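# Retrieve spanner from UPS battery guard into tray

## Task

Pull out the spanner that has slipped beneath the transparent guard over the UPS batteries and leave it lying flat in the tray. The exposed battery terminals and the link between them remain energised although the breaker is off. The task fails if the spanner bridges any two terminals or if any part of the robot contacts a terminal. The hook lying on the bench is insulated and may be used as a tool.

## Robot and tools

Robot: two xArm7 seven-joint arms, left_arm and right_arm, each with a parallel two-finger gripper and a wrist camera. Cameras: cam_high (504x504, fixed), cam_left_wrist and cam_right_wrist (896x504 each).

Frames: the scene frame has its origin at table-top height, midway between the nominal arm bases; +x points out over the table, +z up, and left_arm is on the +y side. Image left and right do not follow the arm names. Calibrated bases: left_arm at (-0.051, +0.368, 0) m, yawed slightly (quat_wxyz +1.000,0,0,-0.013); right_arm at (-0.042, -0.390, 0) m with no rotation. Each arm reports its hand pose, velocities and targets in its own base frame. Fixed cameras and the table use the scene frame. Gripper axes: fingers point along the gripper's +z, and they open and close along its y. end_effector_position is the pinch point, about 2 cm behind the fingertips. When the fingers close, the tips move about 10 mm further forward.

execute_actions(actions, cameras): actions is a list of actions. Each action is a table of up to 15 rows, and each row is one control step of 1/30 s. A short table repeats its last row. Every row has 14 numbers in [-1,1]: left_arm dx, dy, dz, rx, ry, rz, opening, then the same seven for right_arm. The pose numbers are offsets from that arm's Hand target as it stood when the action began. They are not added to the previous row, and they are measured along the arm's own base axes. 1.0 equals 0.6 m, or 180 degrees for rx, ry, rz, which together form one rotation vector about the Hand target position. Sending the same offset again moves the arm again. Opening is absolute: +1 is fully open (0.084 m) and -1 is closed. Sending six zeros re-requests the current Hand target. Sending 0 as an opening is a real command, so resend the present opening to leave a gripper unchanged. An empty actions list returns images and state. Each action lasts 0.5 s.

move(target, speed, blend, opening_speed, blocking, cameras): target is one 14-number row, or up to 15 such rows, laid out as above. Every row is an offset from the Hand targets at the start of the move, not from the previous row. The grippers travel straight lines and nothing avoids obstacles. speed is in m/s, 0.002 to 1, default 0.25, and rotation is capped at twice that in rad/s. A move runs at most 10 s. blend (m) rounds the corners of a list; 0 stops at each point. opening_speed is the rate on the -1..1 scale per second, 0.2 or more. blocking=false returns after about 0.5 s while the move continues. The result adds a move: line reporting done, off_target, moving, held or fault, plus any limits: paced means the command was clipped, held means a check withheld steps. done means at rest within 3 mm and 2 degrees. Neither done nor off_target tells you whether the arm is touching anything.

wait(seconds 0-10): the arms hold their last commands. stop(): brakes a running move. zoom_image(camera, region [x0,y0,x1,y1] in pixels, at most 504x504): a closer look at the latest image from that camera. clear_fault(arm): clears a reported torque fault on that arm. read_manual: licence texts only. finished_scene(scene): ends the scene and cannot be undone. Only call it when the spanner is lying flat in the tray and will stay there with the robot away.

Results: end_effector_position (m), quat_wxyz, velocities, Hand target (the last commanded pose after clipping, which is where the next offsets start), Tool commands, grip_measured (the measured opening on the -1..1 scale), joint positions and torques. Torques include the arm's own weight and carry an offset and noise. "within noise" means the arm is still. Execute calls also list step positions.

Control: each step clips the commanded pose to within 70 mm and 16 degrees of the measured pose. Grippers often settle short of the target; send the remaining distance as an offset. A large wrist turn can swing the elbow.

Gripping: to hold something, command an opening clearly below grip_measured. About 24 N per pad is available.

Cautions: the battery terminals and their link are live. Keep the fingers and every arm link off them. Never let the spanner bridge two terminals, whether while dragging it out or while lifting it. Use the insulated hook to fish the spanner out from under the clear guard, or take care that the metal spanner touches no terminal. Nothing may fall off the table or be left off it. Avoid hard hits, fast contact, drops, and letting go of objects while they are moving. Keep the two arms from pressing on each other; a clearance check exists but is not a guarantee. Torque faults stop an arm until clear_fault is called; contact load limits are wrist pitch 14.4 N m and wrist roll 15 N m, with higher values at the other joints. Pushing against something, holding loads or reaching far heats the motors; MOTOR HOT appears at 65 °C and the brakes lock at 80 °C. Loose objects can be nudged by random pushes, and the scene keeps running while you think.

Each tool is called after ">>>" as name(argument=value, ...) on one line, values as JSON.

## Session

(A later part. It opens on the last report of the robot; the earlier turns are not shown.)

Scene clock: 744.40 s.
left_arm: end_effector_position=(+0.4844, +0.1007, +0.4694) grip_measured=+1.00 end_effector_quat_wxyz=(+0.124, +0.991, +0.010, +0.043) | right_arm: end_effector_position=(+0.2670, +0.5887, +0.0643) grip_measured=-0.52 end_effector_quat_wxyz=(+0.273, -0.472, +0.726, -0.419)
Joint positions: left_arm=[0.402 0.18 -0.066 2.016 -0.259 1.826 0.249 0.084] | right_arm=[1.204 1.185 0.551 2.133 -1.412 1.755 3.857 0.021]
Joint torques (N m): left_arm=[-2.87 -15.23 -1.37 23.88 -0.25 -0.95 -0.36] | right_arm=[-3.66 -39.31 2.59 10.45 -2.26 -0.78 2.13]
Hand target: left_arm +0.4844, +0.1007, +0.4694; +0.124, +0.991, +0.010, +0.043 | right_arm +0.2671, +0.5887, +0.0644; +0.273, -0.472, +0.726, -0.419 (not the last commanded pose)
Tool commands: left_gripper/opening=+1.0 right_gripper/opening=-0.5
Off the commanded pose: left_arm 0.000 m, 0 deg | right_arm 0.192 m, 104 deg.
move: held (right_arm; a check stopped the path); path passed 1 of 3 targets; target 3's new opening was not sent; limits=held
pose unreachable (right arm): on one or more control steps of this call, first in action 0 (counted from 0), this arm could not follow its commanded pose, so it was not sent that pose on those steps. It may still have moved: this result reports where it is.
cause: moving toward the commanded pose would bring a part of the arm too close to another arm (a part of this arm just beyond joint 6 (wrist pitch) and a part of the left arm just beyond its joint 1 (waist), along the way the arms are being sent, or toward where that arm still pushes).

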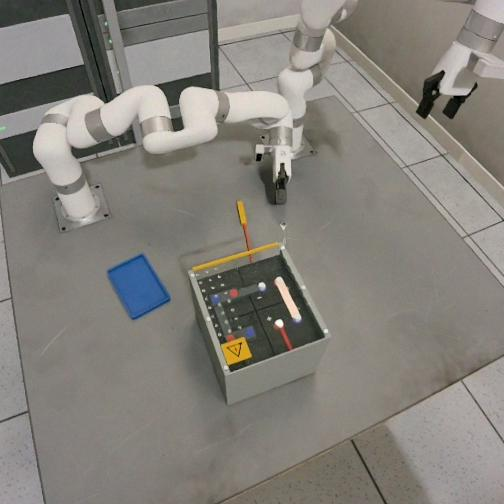

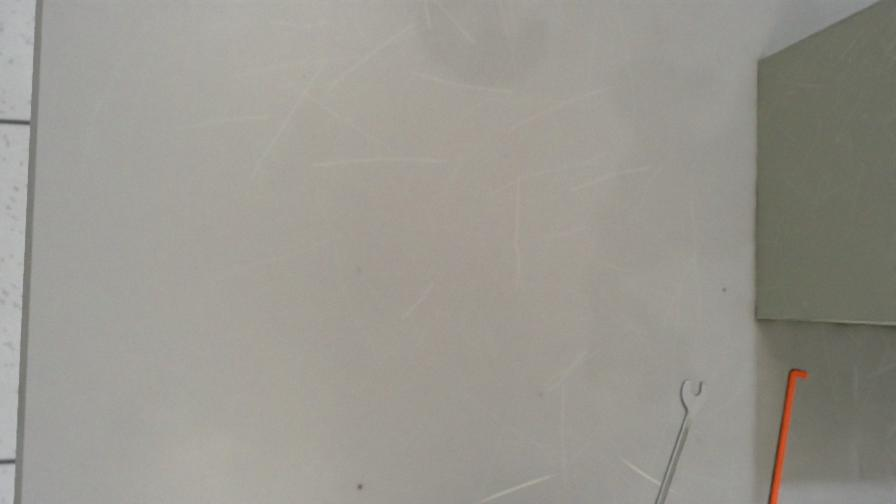

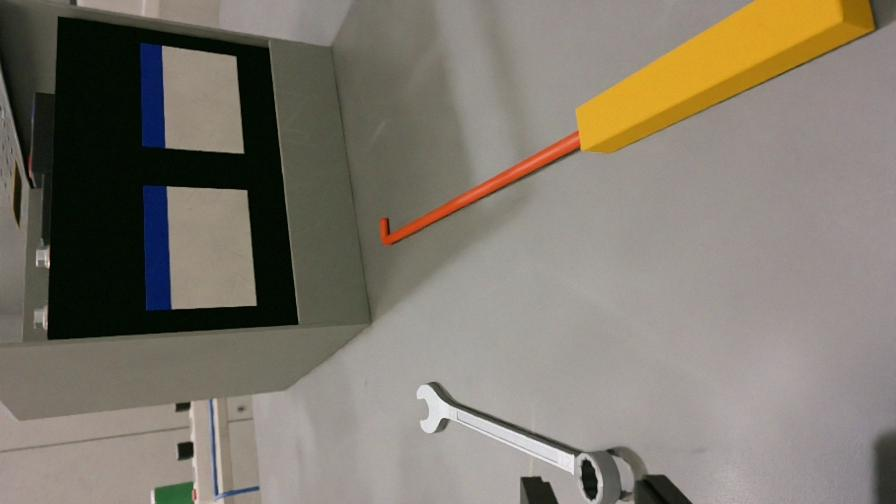

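>>> move(target=[[0,0,0,0,0,0,1,0.1,-0.25,0.3,0,0,0,-0.5],[0,0,0,0,0,0,1,0.18,-0.081,0.284,-0.131,0.343,0.449,-0.2]], speed=0.3, cameras=["cam_high","cam_right_wrist"])

Scene clock: 761.13 s.
left_arm: end_effector_position=(+0.4844, +0.1007, +0.4694) grip_measured=+1.00 end_effector_quat_wxyz=(+0.124, +0.991, +0.010, +0.043) | right_arm: end_effector_position=(+0.3751, +0.5401, +0.2348) grip_measured=-0.22 end_effector_quat_wxyz=(+0.000, +0.978, -0.209, -0.001)
Joint positions: left_arm=[0.402 0.18 -0.066 2.016 -0.259 1.826 0.249 0.084] | right_arm=[0.541 0.868 0.881 2.188 -0.628 1.549 1.643 0.035]
Joint torques (N m): left_arm=[-2.47 -15.28 -1.41 23.81 -0.14 -1 -0.38] | right_arm=[2.7 -27.88 5.38 15.73 -1.1 -0.1 -2.19]
Hand target: left_arm +0.4844, +0.1007, +0.4694; +0.124, +0.991, +0.010, +0.043 | right_arm +0.3751, +0.5401, +0.2348; +0.000, +0.978, -0.209, -0.001
Off the commanded pose: left_arm 0.000 m, 0 deg | right_arm 0.000 m, 0 deg.
move: done
Images, in order (width x height): cam_high 504x504, cam_right_wrist 896x504.

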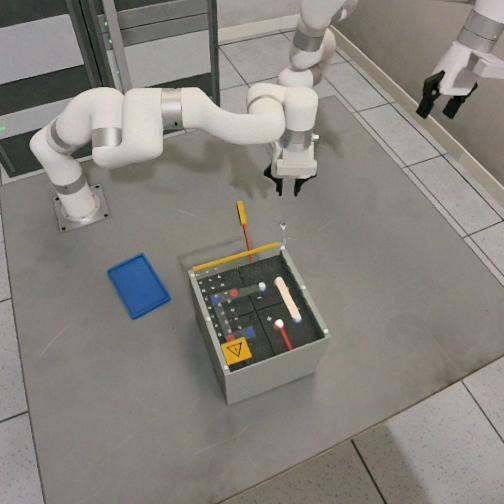

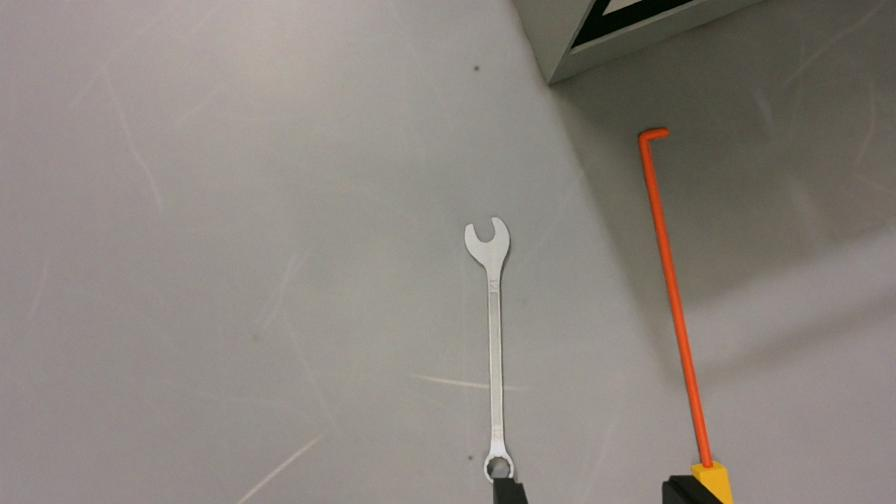

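>>> move(target=[[0,0,0,0,0,0,1,0.0313,0.0007,-0.3,0,0,0,-0.2],[0,0,0,0,0,0,1,0.0313,0.0007,-0.3585,0,0,0,-0.2],[0,0,0,0,0,0,1,0.0313,0.0007,-0.3585,0,0,0,-1],[0,0,0,0,0,0,1,0.0313,0.0007,0.05,0,0,0,-1]], speed=[0.25,0.06,0.1,0.15], cameras=["cam_high","cam_right_wrist"])

Scene clock: 777.97 s.
left_arm: end_effector_position=(+0.4844, +0.1007, +0.4694) grip_measured=+1.00 end_effector_quat_wxyz=(+0.124, +0.991, +0.010, +0.043) | right_arm: end_effector_position=(+0.3938, +0.5404, +0.2647) grip_measured=-0.84 end_effector_quat_wxyz=(+0.000, +0.978, -0.209, -0.001)
Joint positions: left_arm=[0.402 0.18 -0.066 2.016 -0.259 1.826 0.249 0.084] | right_arm=[0.674 0.954 0.83 2.508 -0.652 1.711 1.553 0.007]
Joint torques (N m): left_arm=[-2.72 -15.15 -1.54 23.67 -0.27 -1.2 -0.31] | right_arm=[2.78 -30 3.23 14.81 -1.1 -0.03 -2.2]
Hand target: left_arm +0.4844, +0.1007, +0.4694; +0.124, +0.991, +0.010, +0.043 | right_arm +0.3939, +0.5405, +0.2648; +0.000, +0.978, -0.209, -0.001
Off the commanded pose: left_arm 0.000 m, 0 deg | right_arm 0.000 m, 0 deg.
move: done
Images, in order (width x height): cam_high 504x504, cam_right_wrist 896x504.

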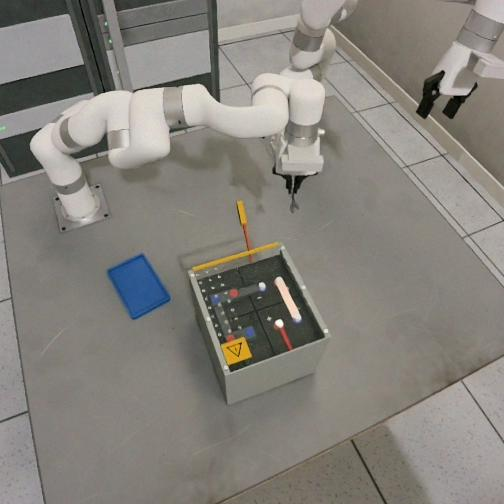

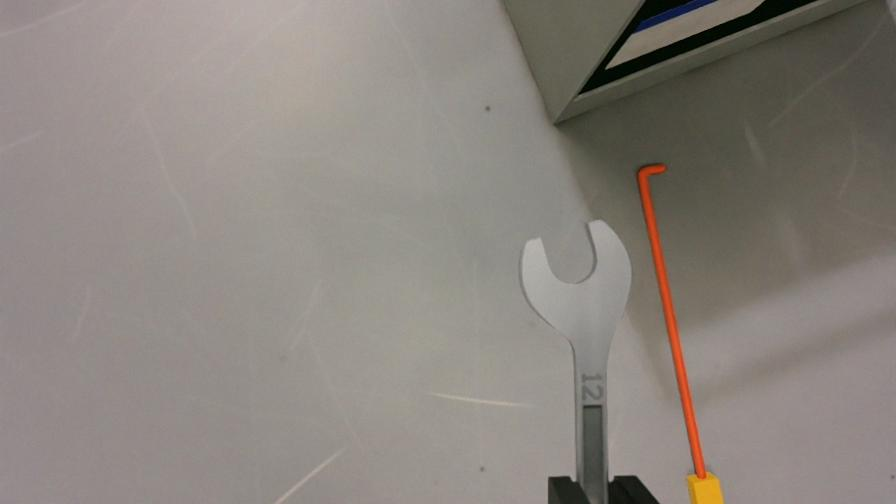

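>>> move(target=[[0,0,0,0,0,0,1,-0.087,-0.2,0.06,0,0,0,-1],[0,0,0,0,0,0,1,-0.087,-0.667,0.06,0,0,0.133,-1]], blend=0.03, speed=0.25, cameras=["cam_high","cam_right_wrist"])

Scene clock: 788.23 s.
left_arm: end_effector_position=(+0.4844, +0.1007, +0.4694) grip_measured=+1.00 end_effector_quat_wxyz=(+0.124, +0.991, +0.010, +0.043) | right_arm: end_effector_position=(+0.3417, +0.1403, +0.3008) grip_measured=-0.84 end_effector_quat_wxyz=(+0.000, +1.000, -0.001, -0.001)
Joint positions: left_arm=[0.402 0.18 -0.066 2.016 -0.259 1.826 0.249 0.084] | right_arm=[-0.393 -0.48 0.63 0.967 0.281 1.375 0.127 0.007]
Joint torques (N m): left_arm=[-2.77 -15.36 -1.36 23.82 -0.13 -1.1 -0.36] | right_arm=[2.94 -10.12 -6.28 13.45 1.64 -3.04 -2.25]
Hand target: left_arm +0.4844, +0.1007, +0.4694; +0.124, +0.991, +0.010, +0.043 | right_arm +0.3417, +0.1403, +0.3008; +0.000, +1.000, -0.001, -0.001
Off the commanded pose: left_arm 0.000 m, 0 deg | right_arm 0.000 m, 0 deg.
move: done
Images, in order (width x height): cam_high 504x504, cam_right_wrist 896x504.

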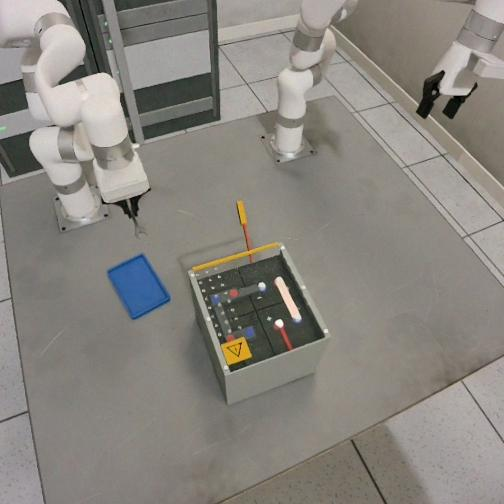

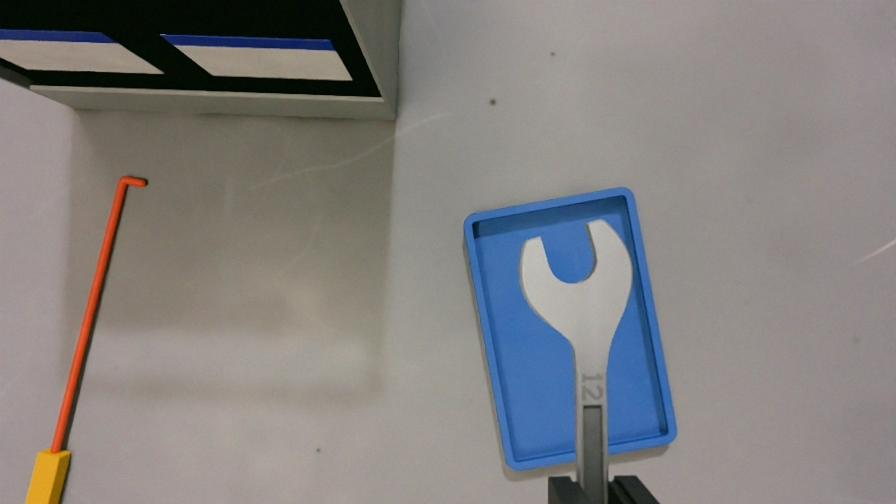

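>>> move(target=[[0,0,0,0,0,0,1,0.025,-0.068,-0.38,0,0,-0.028,-1],[0,0,0,0,0,0,1,0.025,-0.068,-0.459,0,0,-0.028,-1],[0,0,0,0,0,0,1,0.025,-0.068,-0.459,0,0,-0.028,-0.6],[0,0,0,0,0,0,1,0.0,-0.068,0,0,0,-0.028,-0.6]], speed=[0.25,0.06,0.1,0.25], cameras=["cam_high","cam_right_wrist"])

Scene clock: 808.13 s.
left_arm: end_effector_position=(+0.4844, +0.1007, +0.4694) grip_measured=+1.00 end_effector_quat_wxyz=(+0.124, +0.991, +0.010, +0.043) | right_arm: end_effector_position=(+0.3416, +0.0995, +0.3008) grip_measured=-0.62 end_effector_quat_wxyz=(+0.000, +0.999, -0.045, -0.001)
Joint positions: left_arm=[0.402 0.18 -0.066 2.016 -0.259 1.826 0.249 0.084] | right_arm=[-0.476 -0.528 0.598 0.93 0.293 1.388 0.092 0.017]
Joint torques (N m): left_arm=[-2.77 -15.21 -1.41 23.64 -0.27 -1.31 -0.42] | right_arm=[-3.78 -1.28 -5.8 18.64 -1.06 -0.09 2.31]
Hand target: left_arm +0.4844, +0.1007, +0.4694; +0.124, +0.991, +0.010, +0.043 | right_arm +0.3417, +0.0995, +0.3008; +0.000, +0.999, -0.045, -0.001
Off the commanded pose: left_arm 0.000 m, 0 deg | right_arm 0.000 m, 0 deg.
move: done
Images, in order (width x height): cam_high 504x504, cam_right_wrist 896x504.

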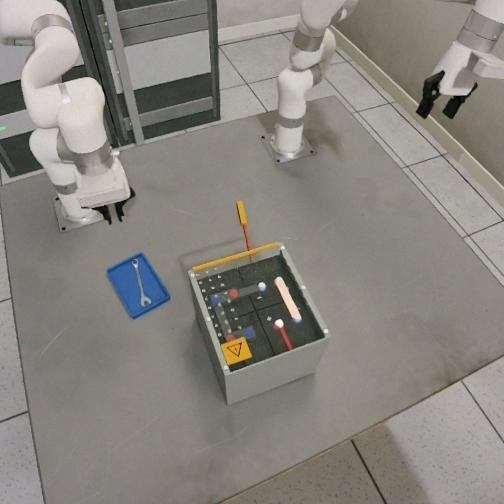

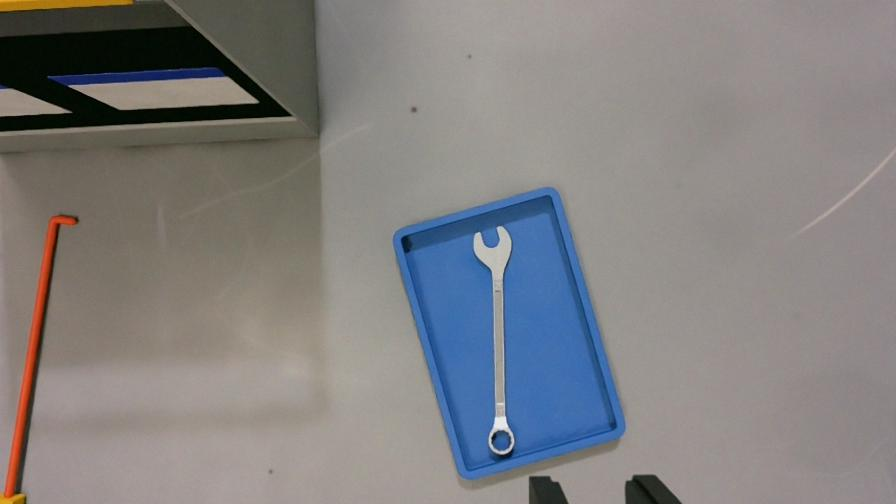

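Flat in the tray.

>>> finished_scene(scene=1)

The scene is finished: the task was done.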